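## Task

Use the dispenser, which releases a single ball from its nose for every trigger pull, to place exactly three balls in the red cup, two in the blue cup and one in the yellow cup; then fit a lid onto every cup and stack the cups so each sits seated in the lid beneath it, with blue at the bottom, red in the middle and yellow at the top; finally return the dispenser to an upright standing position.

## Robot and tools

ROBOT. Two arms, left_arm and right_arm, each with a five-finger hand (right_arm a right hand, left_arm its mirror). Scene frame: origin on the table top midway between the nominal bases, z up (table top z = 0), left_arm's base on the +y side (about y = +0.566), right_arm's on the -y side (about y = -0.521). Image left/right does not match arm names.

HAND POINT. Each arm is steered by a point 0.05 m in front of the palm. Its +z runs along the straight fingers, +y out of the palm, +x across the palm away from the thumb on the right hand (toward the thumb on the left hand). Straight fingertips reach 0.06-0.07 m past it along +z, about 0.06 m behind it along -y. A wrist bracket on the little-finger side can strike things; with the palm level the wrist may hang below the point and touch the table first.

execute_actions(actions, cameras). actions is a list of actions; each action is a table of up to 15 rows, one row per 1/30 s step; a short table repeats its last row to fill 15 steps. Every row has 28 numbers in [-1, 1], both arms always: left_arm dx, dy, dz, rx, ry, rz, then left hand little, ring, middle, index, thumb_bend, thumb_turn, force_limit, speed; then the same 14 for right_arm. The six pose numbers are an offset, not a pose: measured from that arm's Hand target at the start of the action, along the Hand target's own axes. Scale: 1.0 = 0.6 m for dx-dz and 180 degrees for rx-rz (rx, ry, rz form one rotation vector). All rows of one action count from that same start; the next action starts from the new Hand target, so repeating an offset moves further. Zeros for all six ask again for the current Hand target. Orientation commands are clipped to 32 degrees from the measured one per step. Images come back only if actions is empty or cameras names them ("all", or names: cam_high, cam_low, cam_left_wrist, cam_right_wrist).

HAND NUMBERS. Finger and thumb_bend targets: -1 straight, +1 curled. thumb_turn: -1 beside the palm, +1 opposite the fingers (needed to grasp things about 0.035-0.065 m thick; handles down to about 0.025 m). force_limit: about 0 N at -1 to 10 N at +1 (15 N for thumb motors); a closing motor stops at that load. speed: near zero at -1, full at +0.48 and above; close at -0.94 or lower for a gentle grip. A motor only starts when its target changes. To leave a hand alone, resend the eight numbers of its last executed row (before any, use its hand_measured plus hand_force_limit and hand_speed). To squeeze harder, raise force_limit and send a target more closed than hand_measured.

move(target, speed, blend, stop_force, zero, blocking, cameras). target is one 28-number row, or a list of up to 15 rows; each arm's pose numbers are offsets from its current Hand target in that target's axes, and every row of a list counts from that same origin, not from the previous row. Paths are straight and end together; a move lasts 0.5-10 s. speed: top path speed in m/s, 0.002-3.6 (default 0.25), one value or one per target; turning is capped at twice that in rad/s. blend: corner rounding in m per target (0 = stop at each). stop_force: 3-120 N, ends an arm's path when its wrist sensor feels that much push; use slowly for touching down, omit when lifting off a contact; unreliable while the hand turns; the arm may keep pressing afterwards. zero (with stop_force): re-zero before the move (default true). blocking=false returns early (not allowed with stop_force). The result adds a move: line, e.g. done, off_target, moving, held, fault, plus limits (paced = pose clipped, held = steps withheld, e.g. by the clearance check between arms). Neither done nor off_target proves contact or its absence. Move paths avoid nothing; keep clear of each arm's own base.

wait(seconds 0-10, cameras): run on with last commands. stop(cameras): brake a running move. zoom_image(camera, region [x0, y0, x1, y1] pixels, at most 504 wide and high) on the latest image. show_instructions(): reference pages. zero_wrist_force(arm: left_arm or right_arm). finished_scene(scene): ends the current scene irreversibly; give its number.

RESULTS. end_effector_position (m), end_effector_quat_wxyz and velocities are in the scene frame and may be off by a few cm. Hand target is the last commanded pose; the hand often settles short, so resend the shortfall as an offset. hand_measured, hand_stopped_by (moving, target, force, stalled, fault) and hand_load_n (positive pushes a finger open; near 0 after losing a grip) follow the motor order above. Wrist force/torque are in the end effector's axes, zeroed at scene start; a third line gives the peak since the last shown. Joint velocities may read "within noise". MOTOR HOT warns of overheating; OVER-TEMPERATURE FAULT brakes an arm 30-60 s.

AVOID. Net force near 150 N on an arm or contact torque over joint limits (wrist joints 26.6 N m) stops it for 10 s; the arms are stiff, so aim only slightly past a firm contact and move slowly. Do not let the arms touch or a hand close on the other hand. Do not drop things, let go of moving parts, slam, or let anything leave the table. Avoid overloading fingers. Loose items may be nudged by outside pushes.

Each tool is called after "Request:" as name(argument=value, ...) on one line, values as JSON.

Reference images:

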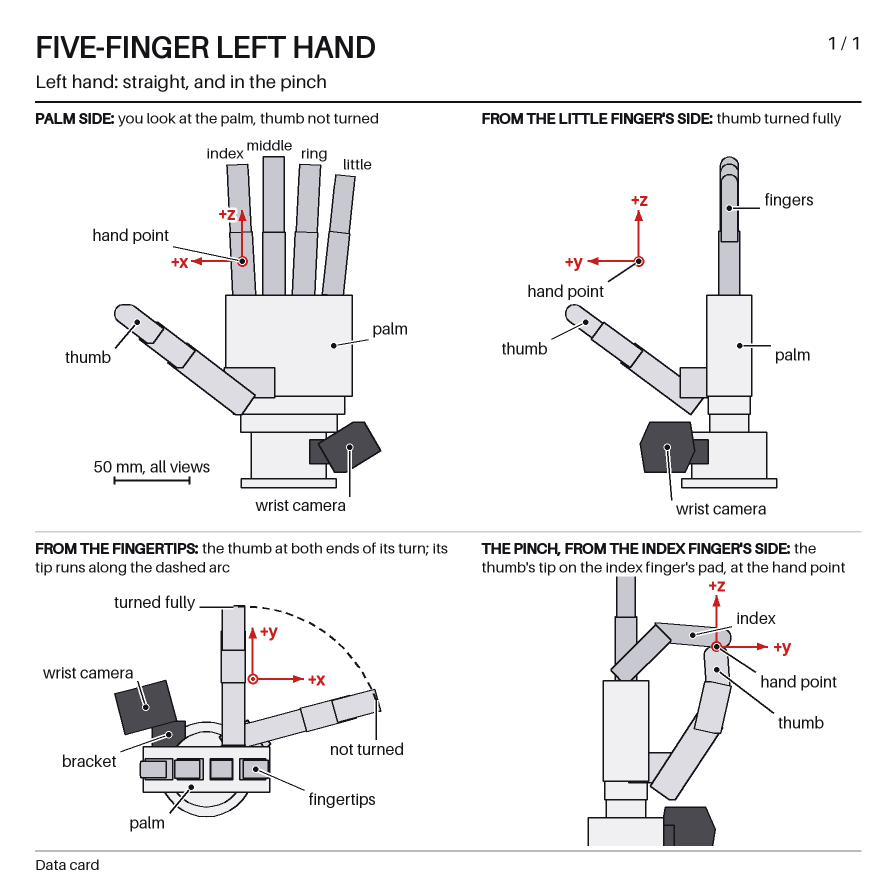

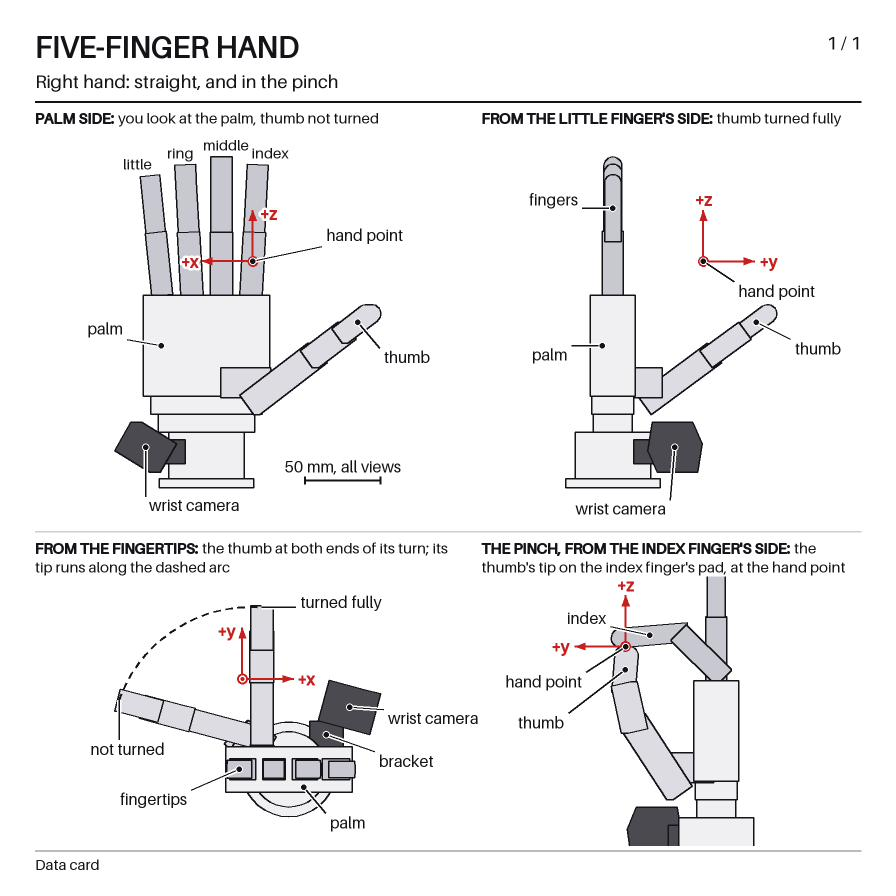

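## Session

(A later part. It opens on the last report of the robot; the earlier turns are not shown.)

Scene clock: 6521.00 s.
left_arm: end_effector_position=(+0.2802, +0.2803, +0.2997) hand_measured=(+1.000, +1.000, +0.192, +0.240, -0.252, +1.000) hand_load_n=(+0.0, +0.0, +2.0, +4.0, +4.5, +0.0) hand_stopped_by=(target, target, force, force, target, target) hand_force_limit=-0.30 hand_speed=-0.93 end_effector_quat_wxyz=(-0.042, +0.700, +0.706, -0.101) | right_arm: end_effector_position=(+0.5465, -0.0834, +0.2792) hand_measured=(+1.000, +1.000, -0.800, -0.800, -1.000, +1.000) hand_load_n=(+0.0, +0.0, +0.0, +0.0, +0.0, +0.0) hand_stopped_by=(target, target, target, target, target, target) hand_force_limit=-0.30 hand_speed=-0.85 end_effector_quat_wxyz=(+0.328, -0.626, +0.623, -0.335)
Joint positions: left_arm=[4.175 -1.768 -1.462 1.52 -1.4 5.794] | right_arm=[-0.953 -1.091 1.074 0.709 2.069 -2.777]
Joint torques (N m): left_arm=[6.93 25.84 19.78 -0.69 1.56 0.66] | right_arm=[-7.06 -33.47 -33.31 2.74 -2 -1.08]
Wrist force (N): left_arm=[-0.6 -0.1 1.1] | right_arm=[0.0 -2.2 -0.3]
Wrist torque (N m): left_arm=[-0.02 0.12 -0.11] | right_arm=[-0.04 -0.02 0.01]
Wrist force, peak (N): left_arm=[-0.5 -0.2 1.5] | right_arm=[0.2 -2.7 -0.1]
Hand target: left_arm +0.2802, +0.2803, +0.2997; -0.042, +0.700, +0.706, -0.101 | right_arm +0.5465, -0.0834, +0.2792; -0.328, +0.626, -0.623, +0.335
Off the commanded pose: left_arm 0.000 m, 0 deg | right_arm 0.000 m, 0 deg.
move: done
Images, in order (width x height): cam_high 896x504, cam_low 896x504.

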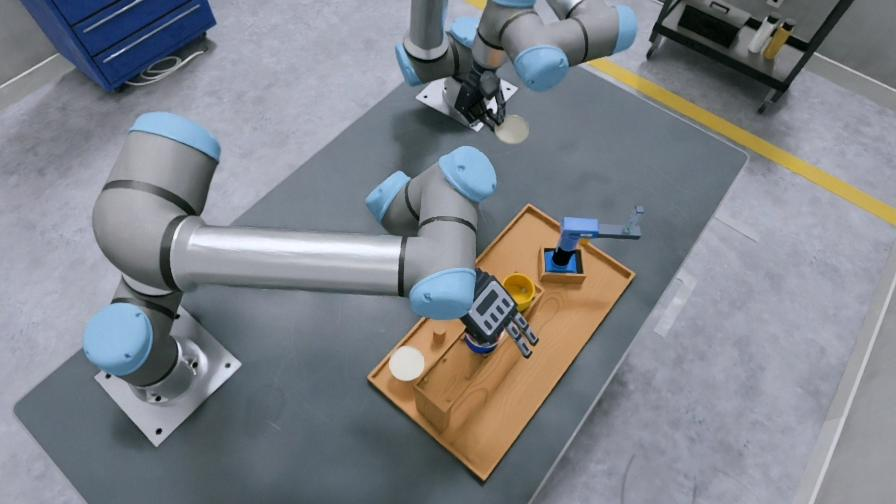

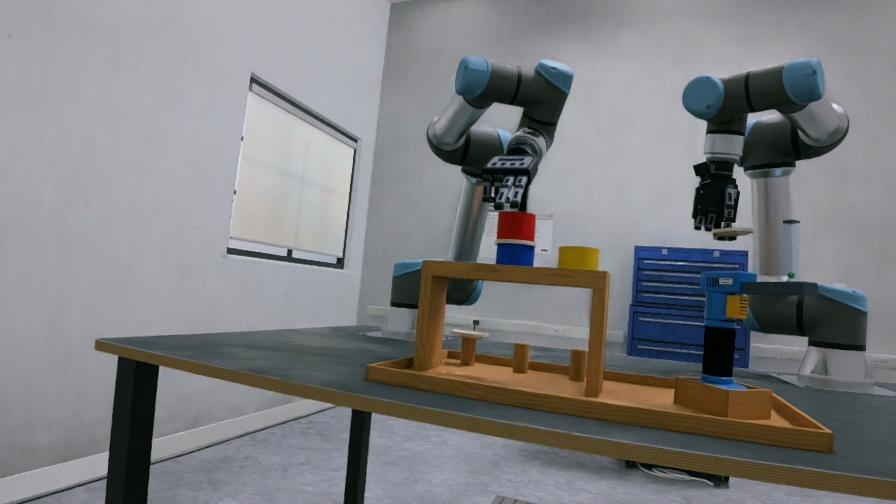

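Request:
move(target=[0,0,0,0,0,0,1,1,0.35,0.35,-0.25,1,-0.3,-0.93,0,0.014,-0.0207,0,0,0,1,1,-0.8,-0.8,-1,1,-0.3,-0.85], speed=0.05, cameras=["cam_high","cam_low"])

Request:
zoom_image(camera="cam_high", region=[460, 315, 520, 360])

Request:
zoom_image(camera="cam_low", region=[480, 190, 560, 270])

Scene clock: 6539.73 s.
left_arm: end_effector_position=(+0.2802, +0.2803, +0.2997) hand_measured=(+1.000, +1.000, +0.192, +0.240, -0.252, +1.000) hand_load_n=(+0.0, +0.0, +2.0, +3.5, +4.5, -0.5) hand_stopped_by=(target, target, force, force, target, target) hand_force_limit=-0.30 hand_speed=-0.93 end_effector_quat_wxyz=(-0.042, +0.700, +0.706, -0.101) | right_arm: end_effector_position=(+0.5316, -0.0834, +0.2792) hand_measured=(+1.000, +1.000, -0.800, -0.800, -1.000, +1.000) hand_load_n=(+0.0, +0.0, +0.0, +0.0, +0.0, +0.0) hand_stopped_by=(target, target, target, target, target, target) hand_force_limit=-0.30 hand_speed=-0.85 end_effector_quat_wxyz=(+0.328, -0.626, +0.623, -0.335)
Joint positions: left_arm=[4.175 -1.768 -1.462 1.52 -1.4 5.794] | right_arm=[-0.936 -1.116 1.112 0.702 2.082 -2.765]
Joint torques (N m): left_arm=[7.52 25.71 19.91 -0.66 1.53 0.64] | right_arm=[6.37 -49.56 -11.67 -1.68 2.67 1.32]
Wrist force (N): left_arm=[-0.7 0.0 1.0] | right_arm=[0.1 -2.3 -0.1]
Wrist torque (N m): left_arm=[-0.01 0.13 -0.12] | right_arm=[-0.08 -0.06 -0.15]
Wrist force, peak (N): left_arm=[-0.7 0.1 1.7] | right_arm=[0.2 -2.6 -0.2]
Hand target: left_arm +0.2802, +0.2803, +0.2997; -0.042, +0.700, +0.706, -0.101 | right_arm +0.5315, -0.0834, +0.2792; -0.328, +0.626, -0.623, +0.335
Off the commanded pose: left_arm 0.000 m, 0 deg | right_arm 0.000 m, 0 deg.
move: done
Images, in order (width x height): cam_high 896x504, cam_low 896x504.

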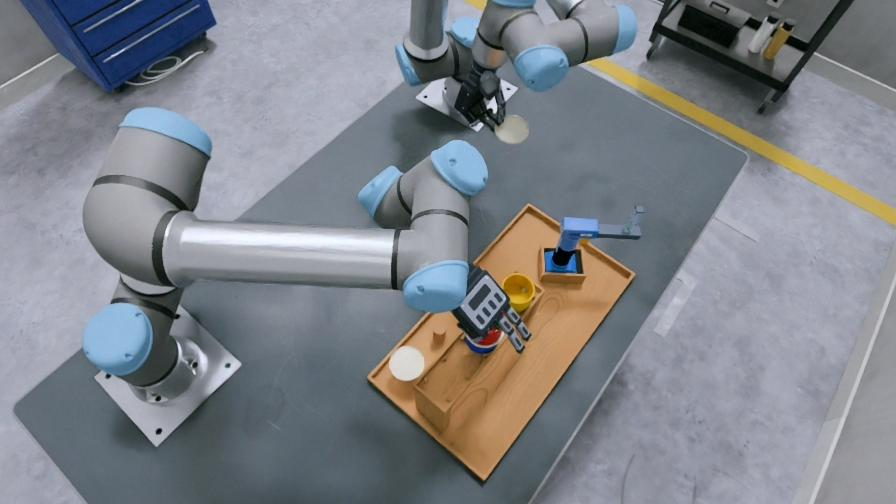

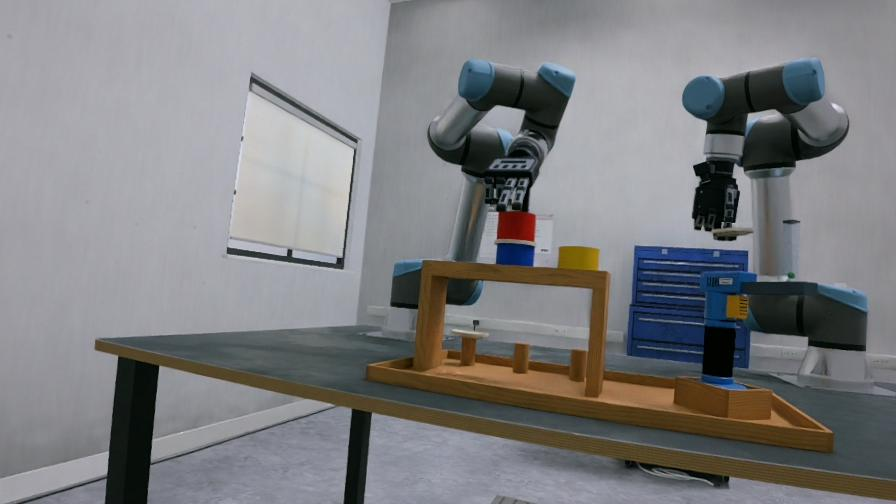

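Scaled by 8.400 from the camera's 896x504 image, which has a finer 1280x720 frame.

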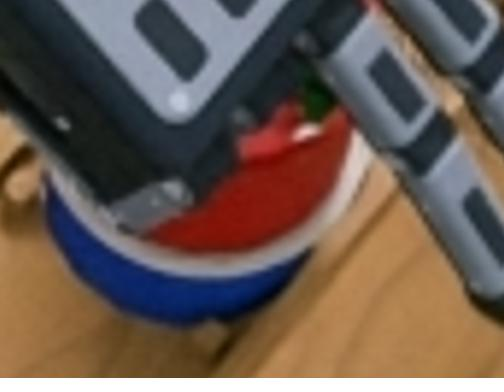

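Scaled by 6.300 from the camera's 896x504 image, which has a finer 1280x720 frame.

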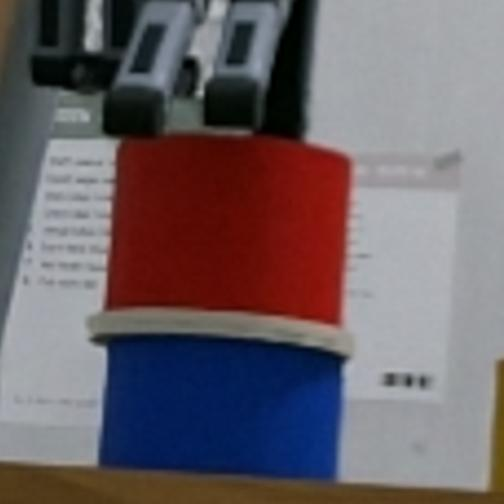

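Request:
move(target=[[0,0,0,0,0,0,1,1,0.35,0.35,-0.25,1,-0.3,-0.93,0,-0.1104,-0.0747,0,0,0,1,1,-0.8,-0.8,-1,1,-0.3,-0.85],[0,0,0,0,0,0,1,1,0.35,0.35,-0.25,1,-0.3,-0.93,0,-0.0171,-0.2127,0,0,0,1,1,-0.8,-0.8,-1,1,-0.3,-0.85]], speed=[0.06,0.2], blend=[0.03,0], cameras=["cam_high","cam_low"])

Request:
zoom_image(camera="cam_high", region=[450, 305, 520, 360])

Request:
zoom_image(camera="cam_low", region=[480, 190, 560, 270])

Scene clock: 6553.30 s.
left_arm: end_effector_position=(+0.2802, +0.2803, +0.2997) hand_measured=(+1.000, +1.000, +0.192, +0.240, -0.252, +1.000) hand_load_n=(+0.0, +0.0, +2.5, +3.5, +4.5, -0.5) hand_stopped_by=(target, target, force, force, target, target) hand_force_limit=-0.30 hand_speed=-0.93 end_effector_quat_wxyz=(-0.042, +0.700, +0.706, -0.101) | right_arm: end_effector_position=(+0.4317, -0.0825, +0.3592) hand_measured=(+1.000, +1.000, -0.800, -0.800, -1.000, +1.000) hand_load_n=(+0.0, +0.5, +0.0, -0.5, +0.5, +0.0) hand_stopped_by=(target, target, target, target, target, target) hand_force_limit=-0.30 hand_speed=-0.85 end_effector_quat_wxyz=(+0.328, -0.626, +0.623, -0.335)
Joint positions: left_arm=[4.175 -1.768 -1.462 1.52 -1.4 5.794] | right_arm=[-0.803 -1.245 1.099 0.9 2.181 -2.661]
Joint torques (N m): left_arm=[7.36 25.64 20.05 -0.72 1.61 0.53] | right_arm=[5.3 -43.68 -12.62 -1.36 2.77 1.38]
Wrist force (N): left_arm=[-0.5 -0.1 1.2] | right_arm=[0.0 -2.0 0.0]
Wrist torque (N m): left_arm=[-0.02 0.11 -0.11] | right_arm=[-0.03 -0.04 -0.16]
Wrist force, peak (N): left_arm=[-0.7 -0.1 1.6] | right_arm=[-0.7 -3.2 0.4]
Hand target: left_arm +0.2802, +0.2803, +0.2997; -0.042, +0.700, +0.706, -0.101 | right_arm +0.4315, -0.0825, +0.3592; -0.328, +0.626, -0.623, +0.335
Off the commanded pose: left_arm 0.000 m, 0 deg | right_arm 0.000 m, 0 deg.
move: done
Images, in order (width x height): cam_high 896x504, cam_low 896x504.

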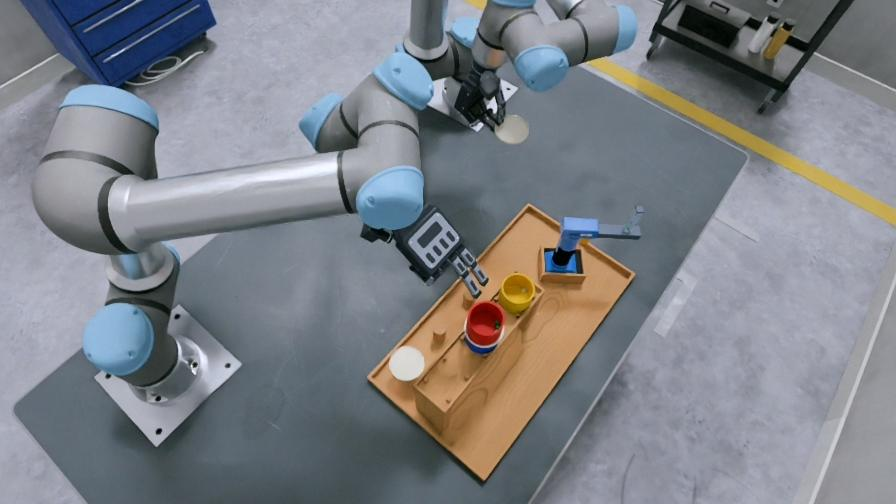

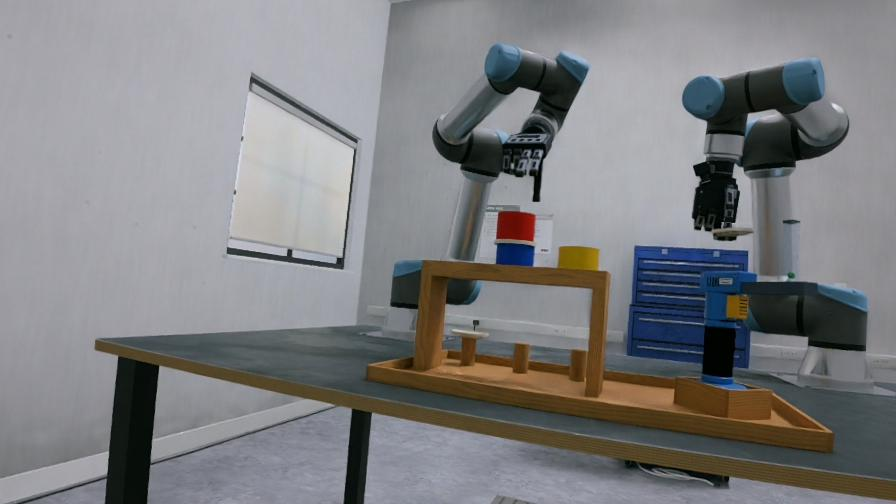

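Scaled by 7.200 from the camera's 896x504 image, which has a finer 1280x720 frame.

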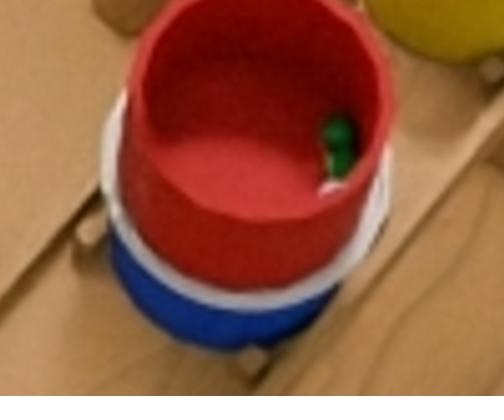

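Scaled by 6.300 from the camera's 896x504 image, which has a finer 1280x720 frame.

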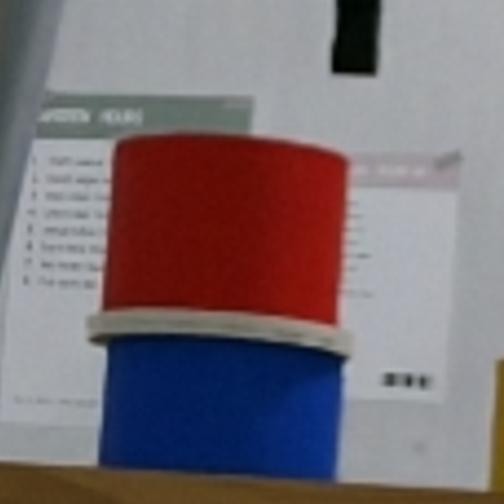

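Request:
zoom_image(camera="cam_high", region=[370, 290, 490, 400])

Request:
zoom_image(camera="cam_low", region=[430, 310, 610, 400])

Scaled by 4.200 from the camera's 896x504 image, which has a finer 1280x720 frame.

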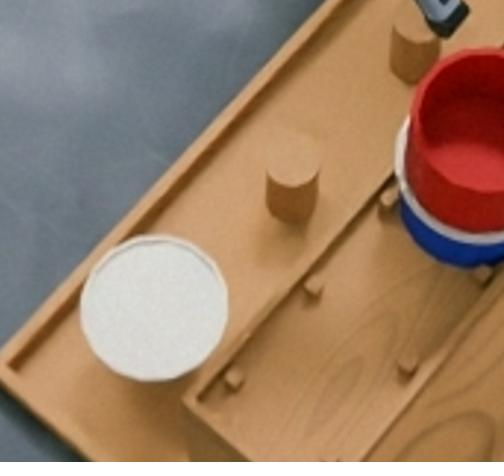

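Scaled by 2.800 from the camera's 896x504 image, which has a finer 1280x720 frame.

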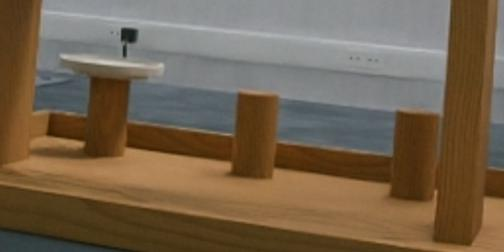

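Request:
move(target=[0,0,0,0,0,0,1,1,0.35,0.35,-0.25,1,-0.3,-0.93,0.1708,0.2775,0.0037,0,0,0,1,1,-0.8,-0.8,-1,1,-0.3,-0.85], speed=0.25, cameras=["cam_right_wrist","cam_high"])

Request:
zoom_image(camera="cam_right_wrist", region=[150, 100, 550, 400])

Scene clock: 6610.17 s.
left_arm: end_effector_position=(+0.2802, +0.2803, +0.2997) hand_measured=(+1.000, +1.000, +0.192, +0.240, -0.252, +1.000) hand_load_n=(+0.0, +0.0, +2.0, +4.0, +4.5, -0.5) hand_stopped_by=(target, target, force, force, target, target) hand_force_limit=-0.30 hand_speed=-0.93 end_effector_quat_wxyz=(-0.042, +0.700, +0.706, -0.101) | right_arm: end_effector_position=(+0.3401, -0.1865, +0.2212) hand_measured=(+1.000, +1.000, -0.800, -0.800, -1.000, +1.000) hand_load_n=(+0.0, +0.0, -0.5, +0.0, +0.0, +0.0) hand_stopped_by=(target, target, target, target, target, target) hand_force_limit=-0.30 hand_speed=-0.85 end_effector_quat_wxyz=(+0.328, -0.626, +0.623, -0.335)
Joint positions: left_arm=[4.175 -1.768 -1.462 1.52 -1.4 5.794] | right_arm=[-0.843 -1.569 1.831 0.472 2.152 -2.694]
Joint torques (N m): left_arm=[6.27 24.98 19.66 -0.76 1.59 0.37] | right_arm=[-6.3 -29.57 -11.04 -1.3 -1.97 -1.01]
Wrist force (N): left_arm=[-0.4 -0.3 1.4] | right_arm=[-0.1 -1.6 -0.7]
Wrist torque (N m): left_arm=[-0.07 0.10 -0.09] | right_arm=[0.06 -0.02 -0.01]
Wrist force, peak (N): left_arm=[-0.6 -0.5 1.7] | right_arm=[-0.5 -2.8 0.1]
Hand target: left_arm +0.2802, +0.2803, +0.2997; -0.042, +0.700, +0.706, -0.101 | right_arm +0.3401, -0.1865, +0.2212; -0.328, +0.626, -0.623, +0.335
Off the commanded pose: left_arm 0.000 m, 0 deg | right_arm 0.000 m, 0 deg.
move: done
camera_calibration:
cam_right_wrist: T_world_to_cam=[[-0.52453, -0.315125, -0.790926, 0.29323], [-0.500942, 0.865389, -0.0125756, 0.351088], [0.688422, 0.389612, -0.611782, 0.091853], [0, 0, 0, 1]] pos_world=[0.266449, -0.247211, 0.292533]
Images, in order (width x height): cam_high 896x504, cam_right_wrist 672x504.

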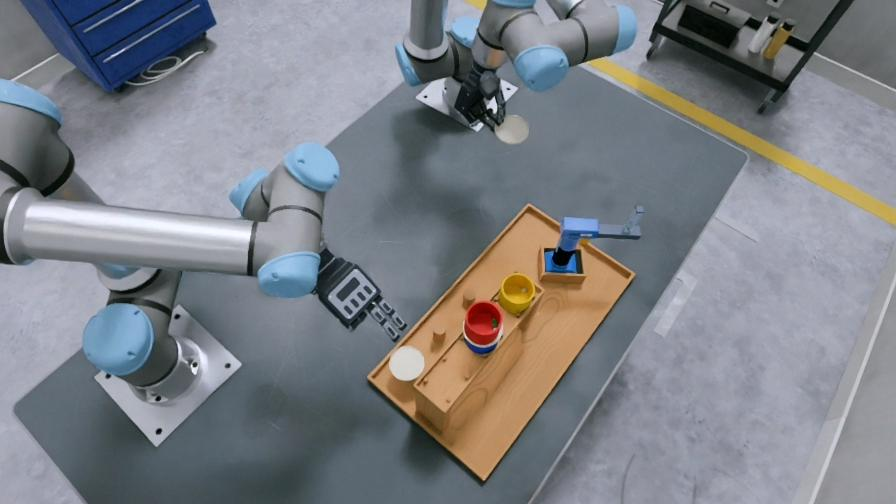

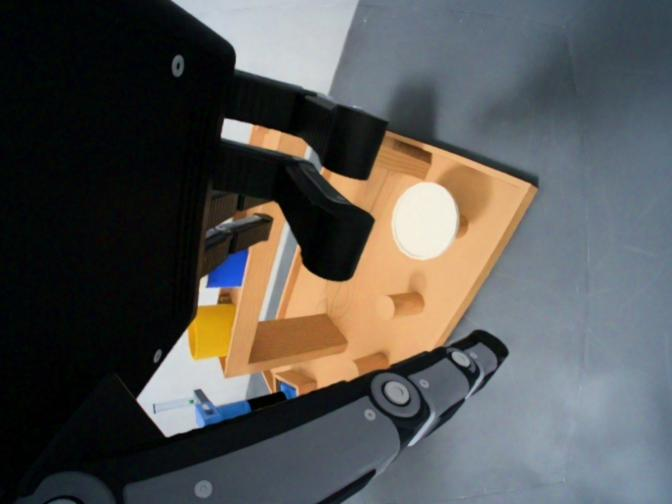

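Scaled by 1.260 from the camera's 672x504 image, which has a finer 960x720 frame.

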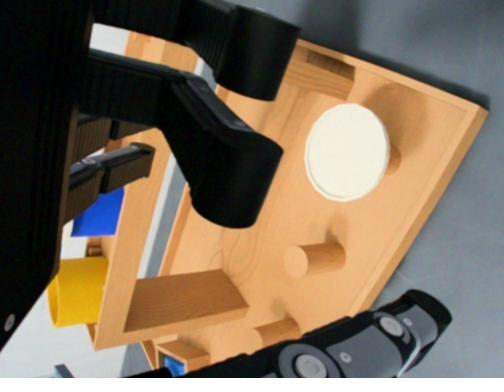

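Request:
move(target=[0,0,0,0,0,0,1,1,0.35,0.35,-0.25,1,-0.3,-0.93,-0.0018,0.0793,0.154,0,0,0,1,1,-0.8,-0.8,-0.8,1,-0.5,-0.85], speed=0.15, cameras=["cam_right_wrist"])

Request:
zoom_image(camera="cam_right_wrist", region=[300, 100, 550, 350])

Scene clock: 6648.33 s.
left_arm: end_effector_position=(+0.2802, +0.2803, +0.2997) hand_measured=(+1.000, +1.000, +0.192, +0.240, -0.252, +1.000) hand_load_n=(+0.0, +0.0, +2.0, +3.5, +5.0, -0.5) hand_stopped_by=(target, target, force, force, target, target) hand_force_limit=-0.30 hand_speed=-0.93 end_effector_quat_wxyz=(-0.042, +0.700, +0.706, -0.101) | right_arm: end_effector_position=(+0.3899, -0.1864, +0.1301) hand_measured=(+1.000, +1.000, -0.800, -0.800, -0.800, +1.000) hand_load_n=(+0.5, +0.0, +0.0, +0.0, +0.0, +0.0) hand_stopped_by=(target, target, target, target, target, target) hand_force_limit=-0.50 hand_speed=-0.85 end_effector_quat_wxyz=(+0.328, -0.626, +0.623, -0.335)
Joint positions: left_arm=[4.175 -1.768 -1.462 1.52 -1.4 5.794] | right_arm=[-0.938 -1.433 1.929 0.202 2.081 -2.766]
Joint torques (N m): left_arm=[7.12 24.02 20.98 -0.78 1.64 0.26] | right_arm=[-6.64 -17.42 -9.96 -1.8 -1.99 -1.11]
Wrist force (N): left_arm=[-0.5 -0.2 1.3] | right_arm=[-0.2 -2.4 -0.2]
Wrist torque (N m): left_arm=[-0.06 0.11 -0.11] | right_arm=[-0.03 -0.02 0.02]
Wrist force, peak (N): left_arm=[-0.8 -0.7 1.8] | right_arm=[0.1 -2.7 -0.1]
Hand target: left_arm +0.2802, +0.2803, +0.2997; -0.042, +0.700, +0.706, -0.101 | right_arm +0.3899, -0.1864, +0.1300; -0.328, +0.626, -0.623, +0.335
Off the commanded pose: left_arm 0.000 m, 0 deg | right_arm 0.000 m, 0 deg.
move: done
camera_calibration:
cam_right_wrist: T_world_to_cam=[[-0.524473, -0.315098, -0.790975, 0.247249], [-0.500943, 0.865389, -0.0125801, 0.374803], [0.688465, 0.389636, -0.611719, 0.00171581], [0, 0, 0, 1]] pos_world=[0.316249, -0.247111, 0.201333]
Images, in order (width x height): cam_right_wrist 672x504.

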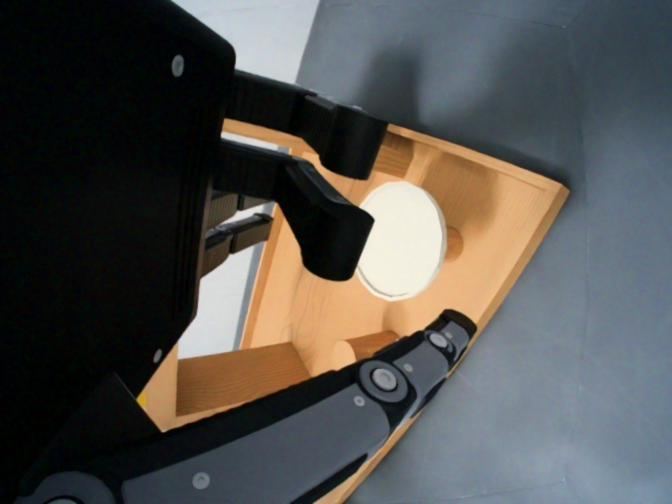

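Scaled by 2.016 from the camera's 672x504 image, which has a finer 960x720 frame.

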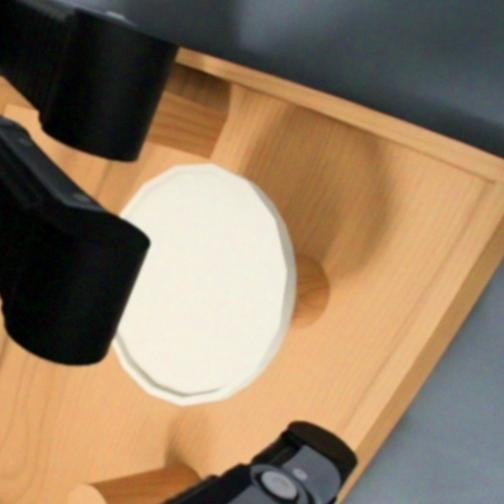

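Request:
move(target=[[0,0,0,0,0,0,1,1,0.35,0.35,-0.25,1,-0.3,-0.93,0.001,-0.0178,0.0264,0,0,0,1,1,-0.8,-0.8,-0.8,1,-0.5,-0.85],[0,0,0,0,0,0,1,1,0.35,0.35,-0.25,1,-0.3,-0.93,0.001,0.0534,0.0745,0,0,0,1,1,-0.8,-0.8,-0.8,1,-0.5,-0.85]], speed=0.06, stop_force=4, cameras=["cam_right_wrist","cam_high","cam_low"])

Request:
zoom_image(camera="cam_right_wrist", region=[250, 150, 500, 350])

Request:
zoom_image(camera="cam_low", region=[430, 310, 530, 380])

Scene clock: 6683.93 s.
left_arm: end_effector_position=(+0.2802, +0.2803, +0.2997) hand_measured=(+1.000, +1.000, +0.192, +0.240, -0.252, +1.000) hand_load_n=(+0.0, +0.0, +2.0, +3.5, +4.5, -0.5) hand_stopped_by=(target, target, force, force, target, target) hand_force_limit=-0.30 hand_speed=-0.93 end_effector_quat_wxyz=(-0.042, +0.700, +0.706, -0.101) | right_arm: end_effector_position=(+0.4090, -0.1876, +0.0784) hand_measured=(+1.000, +1.000, -0.800, -0.800, -0.800, +1.000) hand_load_n=(+0.0, +0.0, +0.0, +0.0, +0.0, +0.0) hand_stopped_by=(target, target, target, target, target, target) hand_force_limit=-0.50 hand_speed=-0.85 end_effector_quat_wxyz=(+0.328, -0.626, +0.623, -0.335)
Joint positions: left_arm=[4.175 -1.768 -1.462 1.52 -1.4 5.794] | right_arm=[-0.972 -1.344 1.973 0.057 2.054 -2.791]
Joint torques (N m): left_arm=[6.04 24.11 20.42 -0.72 1.64 0.23] | right_arm=[-6.91 -20.24 -7.92 -1.57 -2.03 -0.93]
Wrist force (N): left_arm=[-0.6 -0.2 1.2] | right_arm=[-0.4 -2.7 -0.2]
Wrist torque (N m): left_arm=[-0.04 0.12 -0.11] | right_arm=[-0.14 0.04 -0.04]
Wrist force, peak (N): left_arm=[-0.5 -0.5 1.9] | right_arm=[0.1 -3.0 -0.4]
Hand target: left_arm +0.2802, +0.2803, +0.2997; -0.042, +0.700, +0.706, -0.101 | right_arm +0.4090, -0.1876, +0.0784; -0.328, +0.626, -0.623, +0.335
Off the commanded pose: left_arm 0.000 m, 0 deg | right_arm 0.000 m, 0 deg.
move: done
camera_calibration:
cam_right_wrist: T_world_to_cam=[[-0.524415, -0.315066, -0.791026, 0.215991], [-0.500969, 0.865374, -0.012558, 0.384761], [0.68849, 0.389694, -0.611654, -0.0425958], [0, 0, 0, 1]] pos_world=[0.335349, -0.248311, 0.149632]
Images, in order (width x height): cam_high 896x504, cam_low 896x504, cam_right_wrist 672x504.

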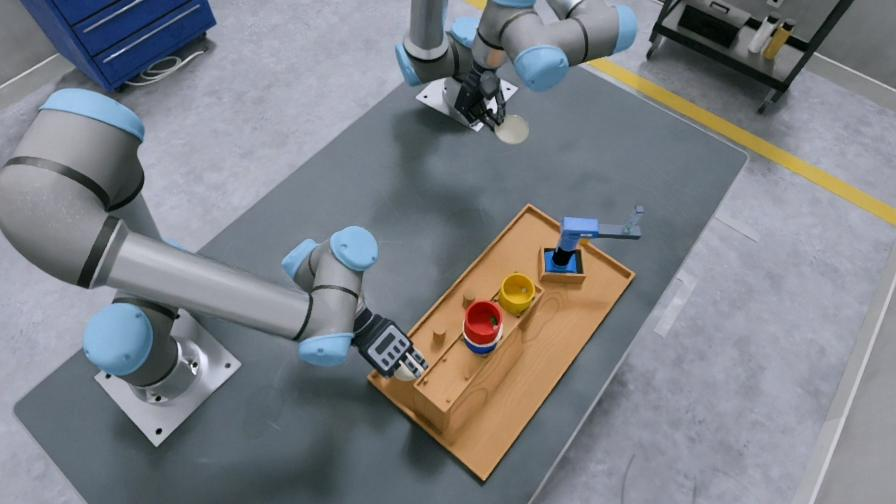

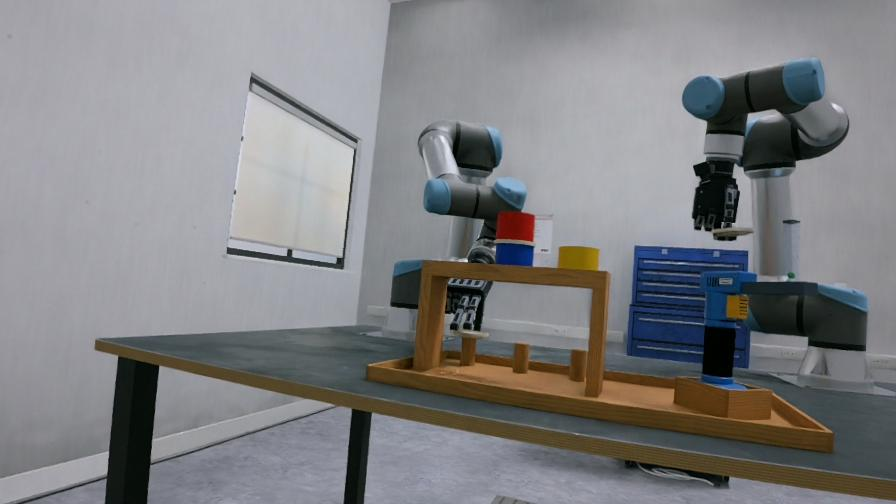

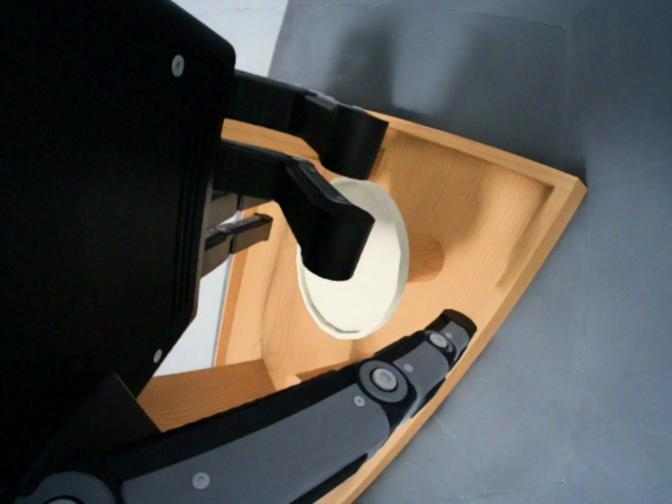

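Scaled by 2.016 from the camera's 672x504 image, which has a finer 960x720 frame.

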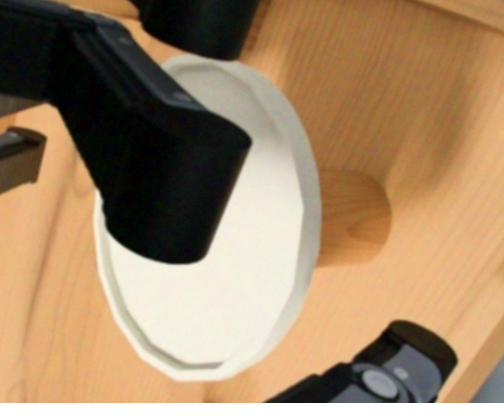

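Scaled by 5.040 from the camera's 896x504 image, which has a finer 1280x720 frame.

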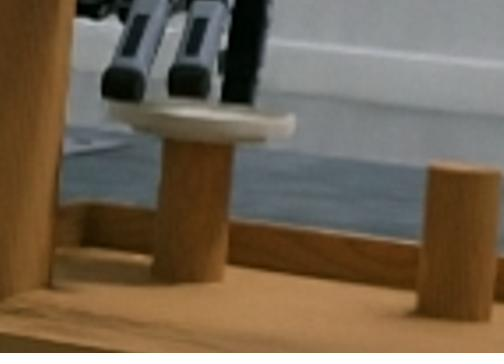

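Request:
move(target=[0,0,0,0,0,0,1,1,0.35,0.35,-0.25,1,-0.3,-0.93,-0.0018,-0.0417,-0.0276,-0.0222,0.0249,-0.0368,-1,-1,-0.7,-0.7,-0.75,1,-0.5,-0.85], speed=0.06, cameras=["cam_right_wrist","cam_low"])

Request:
zoom_image(camera="cam_low", region=[430, 290, 530, 380])

Scene clock: 6742.53 s.
left_arm: end_effector_position=(+0.2802, +0.2803, +0.2997) hand_measured=(+1.000, +1.000, +0.192, +0.240, -0.252, +1.000) hand_load_n=(+0.0, +0.0, +2.5, +3.5, +4.5, +0.0) hand_stopped_by=(target, target, force, force, target, target) hand_force_limit=-0.30 hand_speed=-0.93 end_effector_quat_wxyz=(-0.042, +0.700, +0.706, -0.101) | right_arm: end_effector_position=(+0.4093, -0.1862, +0.1084) hand_measured=(-0.970, -0.874, -0.700, -0.700, -0.750, +1.000) hand_load_n=(-15.5, -15.0, +0.0, +0.0, +0.5, +0.0) hand_stopped_by=(stalled, stalled, target, target, target, target) hand_force_limit=-0.50 hand_speed=-0.85 end_effector_quat_wxyz=(+0.262, -0.659, +0.609, -0.355)
Joint positions: left_arm=[4.175 -1.768 -1.462 1.52 -1.4 5.794] | right_arm=[-0.929 -1.302 1.81 0.3 2.137 -2.82]
Joint torques (N m): left_arm=[6.62 23.57 20.8 -0.8 1.49 0.12] | right_arm=[-0.49 -31.07 -29.51 -6.04 2.73 0.21]
Wrist force (N): left_arm=[-0.4 0.2 1.4] | right_arm=[-0.7 20.3 -8.8]
Wrist torque (N m): left_arm=[0.00 0.10 -0.11] | right_arm=[-0.08 0.42 1.10]
Wrist force, peak (N): left_arm=[-0.9 -0.5 1.8] | right_arm=[-1.0 20.5 -9.0]
Hand target: left_arm +0.2802, +0.2803, +0.2997; -0.042, +0.700, +0.706, -0.101 | right_arm +0.4093, -0.1862, +0.1084; -0.262, +0.659, -0.609, +0.356
Off the commanded pose: left_arm 0.000 m, 0 deg | right_arm 0.000 m, 0 deg.
move: done
camera_calibration:
cam_right_wrist: T_world_to_cam=[[-0.576952, -0.419201, -0.700996, 0.232607], [-0.504244, 0.857976, -0.09806, 0.39327], [0.642545, 0.296897, -0.706391, -0.0131404], [0, 0, 0, 1]] pos_world=[0.34095, -0.236006, 0.192338]
Images, in order (width x height): cam_low 896x504, cam_right_wrist 672x504.

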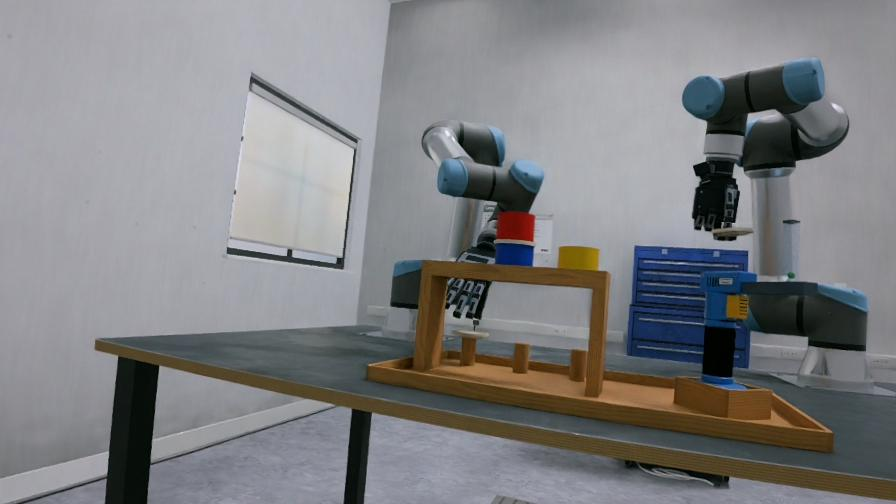

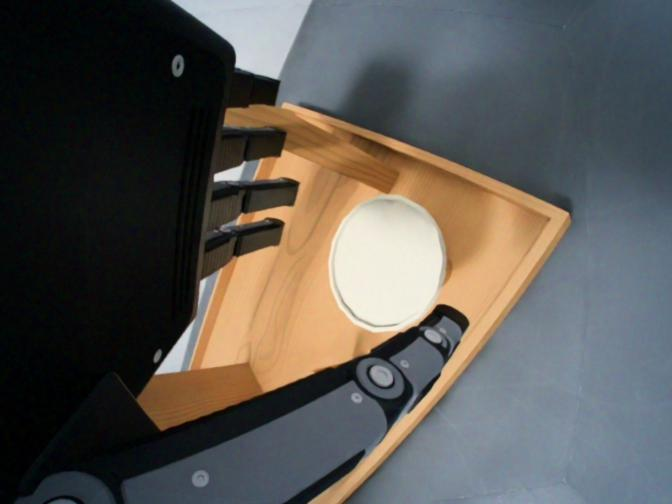

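Scaled by 5.040 from the camera's 896x504 image, which has a finer 1280x720 frame.

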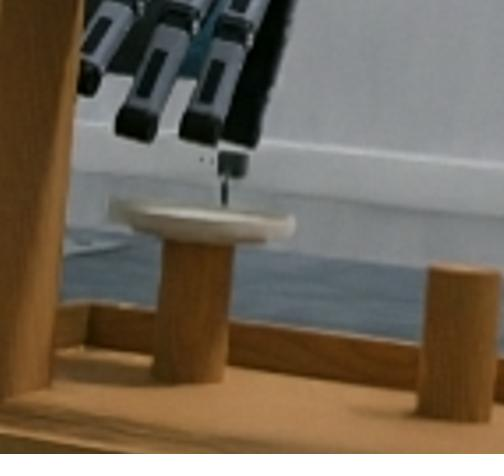

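Request:
move(target=[0,0,0,0,0,0,1,1,0.35,0.35,-0.25,1,-0.3,-0.93,0,0,0,0,0,0,-0.3,-0.3,-0.7,-0.7,-0.75,1,-0.5,-0.7], cameras=["cam_right_wrist","cam_low","cam_high"])

Scene clock: 6754.03 s.
left_arm: end_effector_position=(+0.2802, +0.2803, +0.2997) hand_measured=(+1.000, +1.000, +0.192, +0.240, -0.252, +1.000) hand_load_n=(+0.0, +0.0, +2.5, +3.5, +4.0, -0.5) hand_stopped_by=(target, target, force, force, target, target) hand_force_limit=-0.30 hand_speed=-0.93 end_effector_quat_wxyz=(-0.042, +0.700, +0.706, -0.101) | right_arm: end_effector_position=(+0.4093, -0.1862, +0.1084) hand_measured=(-0.300, -0.300, -0.700, -0.700, -0.750, +1.000) hand_load_n=(+0.0, +0.0, +0.0, +0.0, +0.0, +0.0) hand_stopped_by=(target, target, target, target, target, target) hand_force_limit=-0.50 hand_speed=-0.70 end_effector_quat_wxyz=(+0.262, -0.659, +0.609, -0.356)
Joint positions: left_arm=[4.175 -1.768 -1.462 1.52 -1.4 5.794] | right_arm=[-0.929 -1.302 1.81 0.3 2.137 -2.82]
Joint torques (N m): left_arm=[6.08 23.09 20.66 -0.75 1.42 0.15] | right_arm=[6.17 -22.35 -26.56 2.76 -0.61 0.85]
Wrist force (N): left_arm=[-0.6 0.0 1.2] | right_arm=[-0.2 -2.1 -0.9]
Wrist torque (N m): left_arm=[-0.02 0.13 -0.12] | right_arm=[-0.03 0.03 -0.02]
Wrist force, peak (N): left_arm=[-1.0 -0.5 1.7] | right_arm=[-0.2 20.1 -10.0]
Hand target: left_arm +0.2802, +0.2803, +0.2997; -0.042, +0.700, +0.706, -0.101 | right_arm +0.4093, -0.1862, +0.1084; -0.262, +0.659, -0.609, +0.356
Off the commanded pose: left_arm 0.000 m, 0 deg | right_arm 0.000 m, 0 deg.
move: done
camera_calibration:
cam_right_wrist: T_world_to_cam=[[-0.576816, -0.419077, -0.701183, 0.232682], [-0.504135, 0.858035, -0.0981055, 0.393305], [0.642753, 0.296902, -0.7062, -0.0133113], [0, 0, 0, 1]] pos_world=[0.34105, -0.236006, 0.192338]
Images, in order (width x height): cam_high 896x504, cam_low 896x504, cam_right_wrist 672x504.

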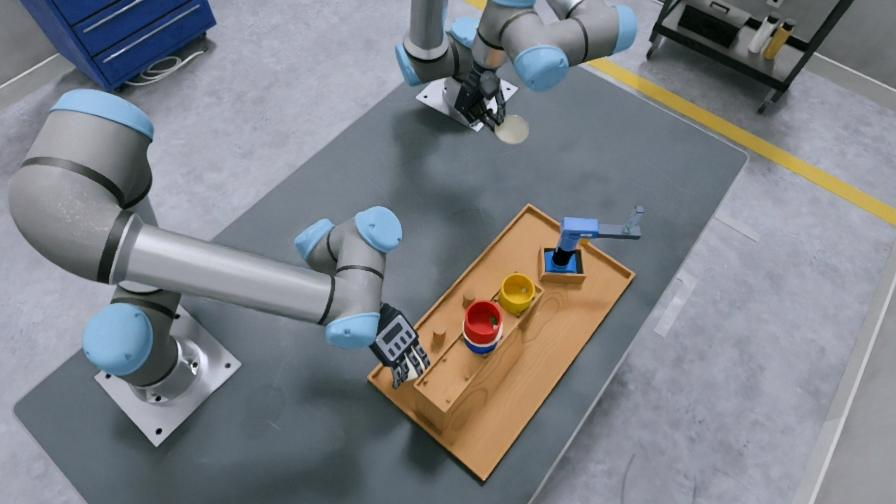

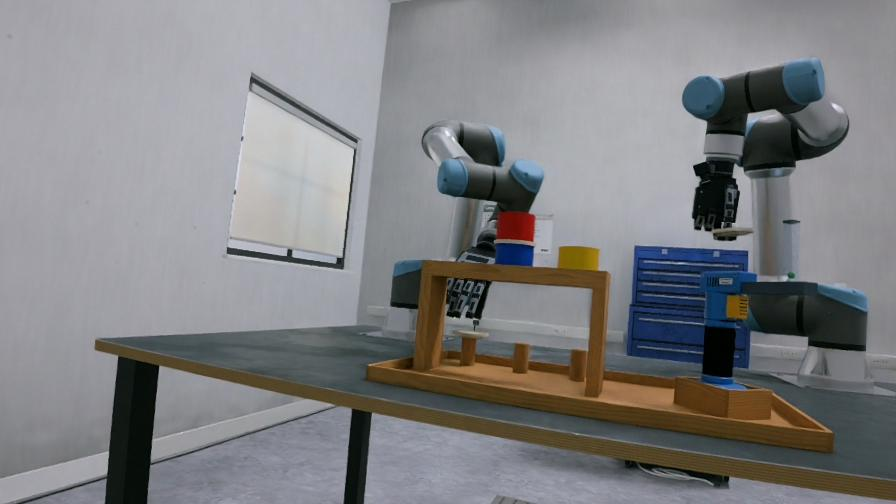

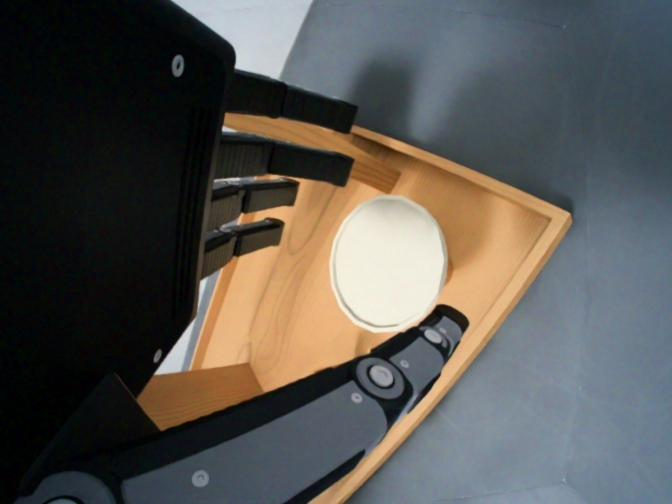

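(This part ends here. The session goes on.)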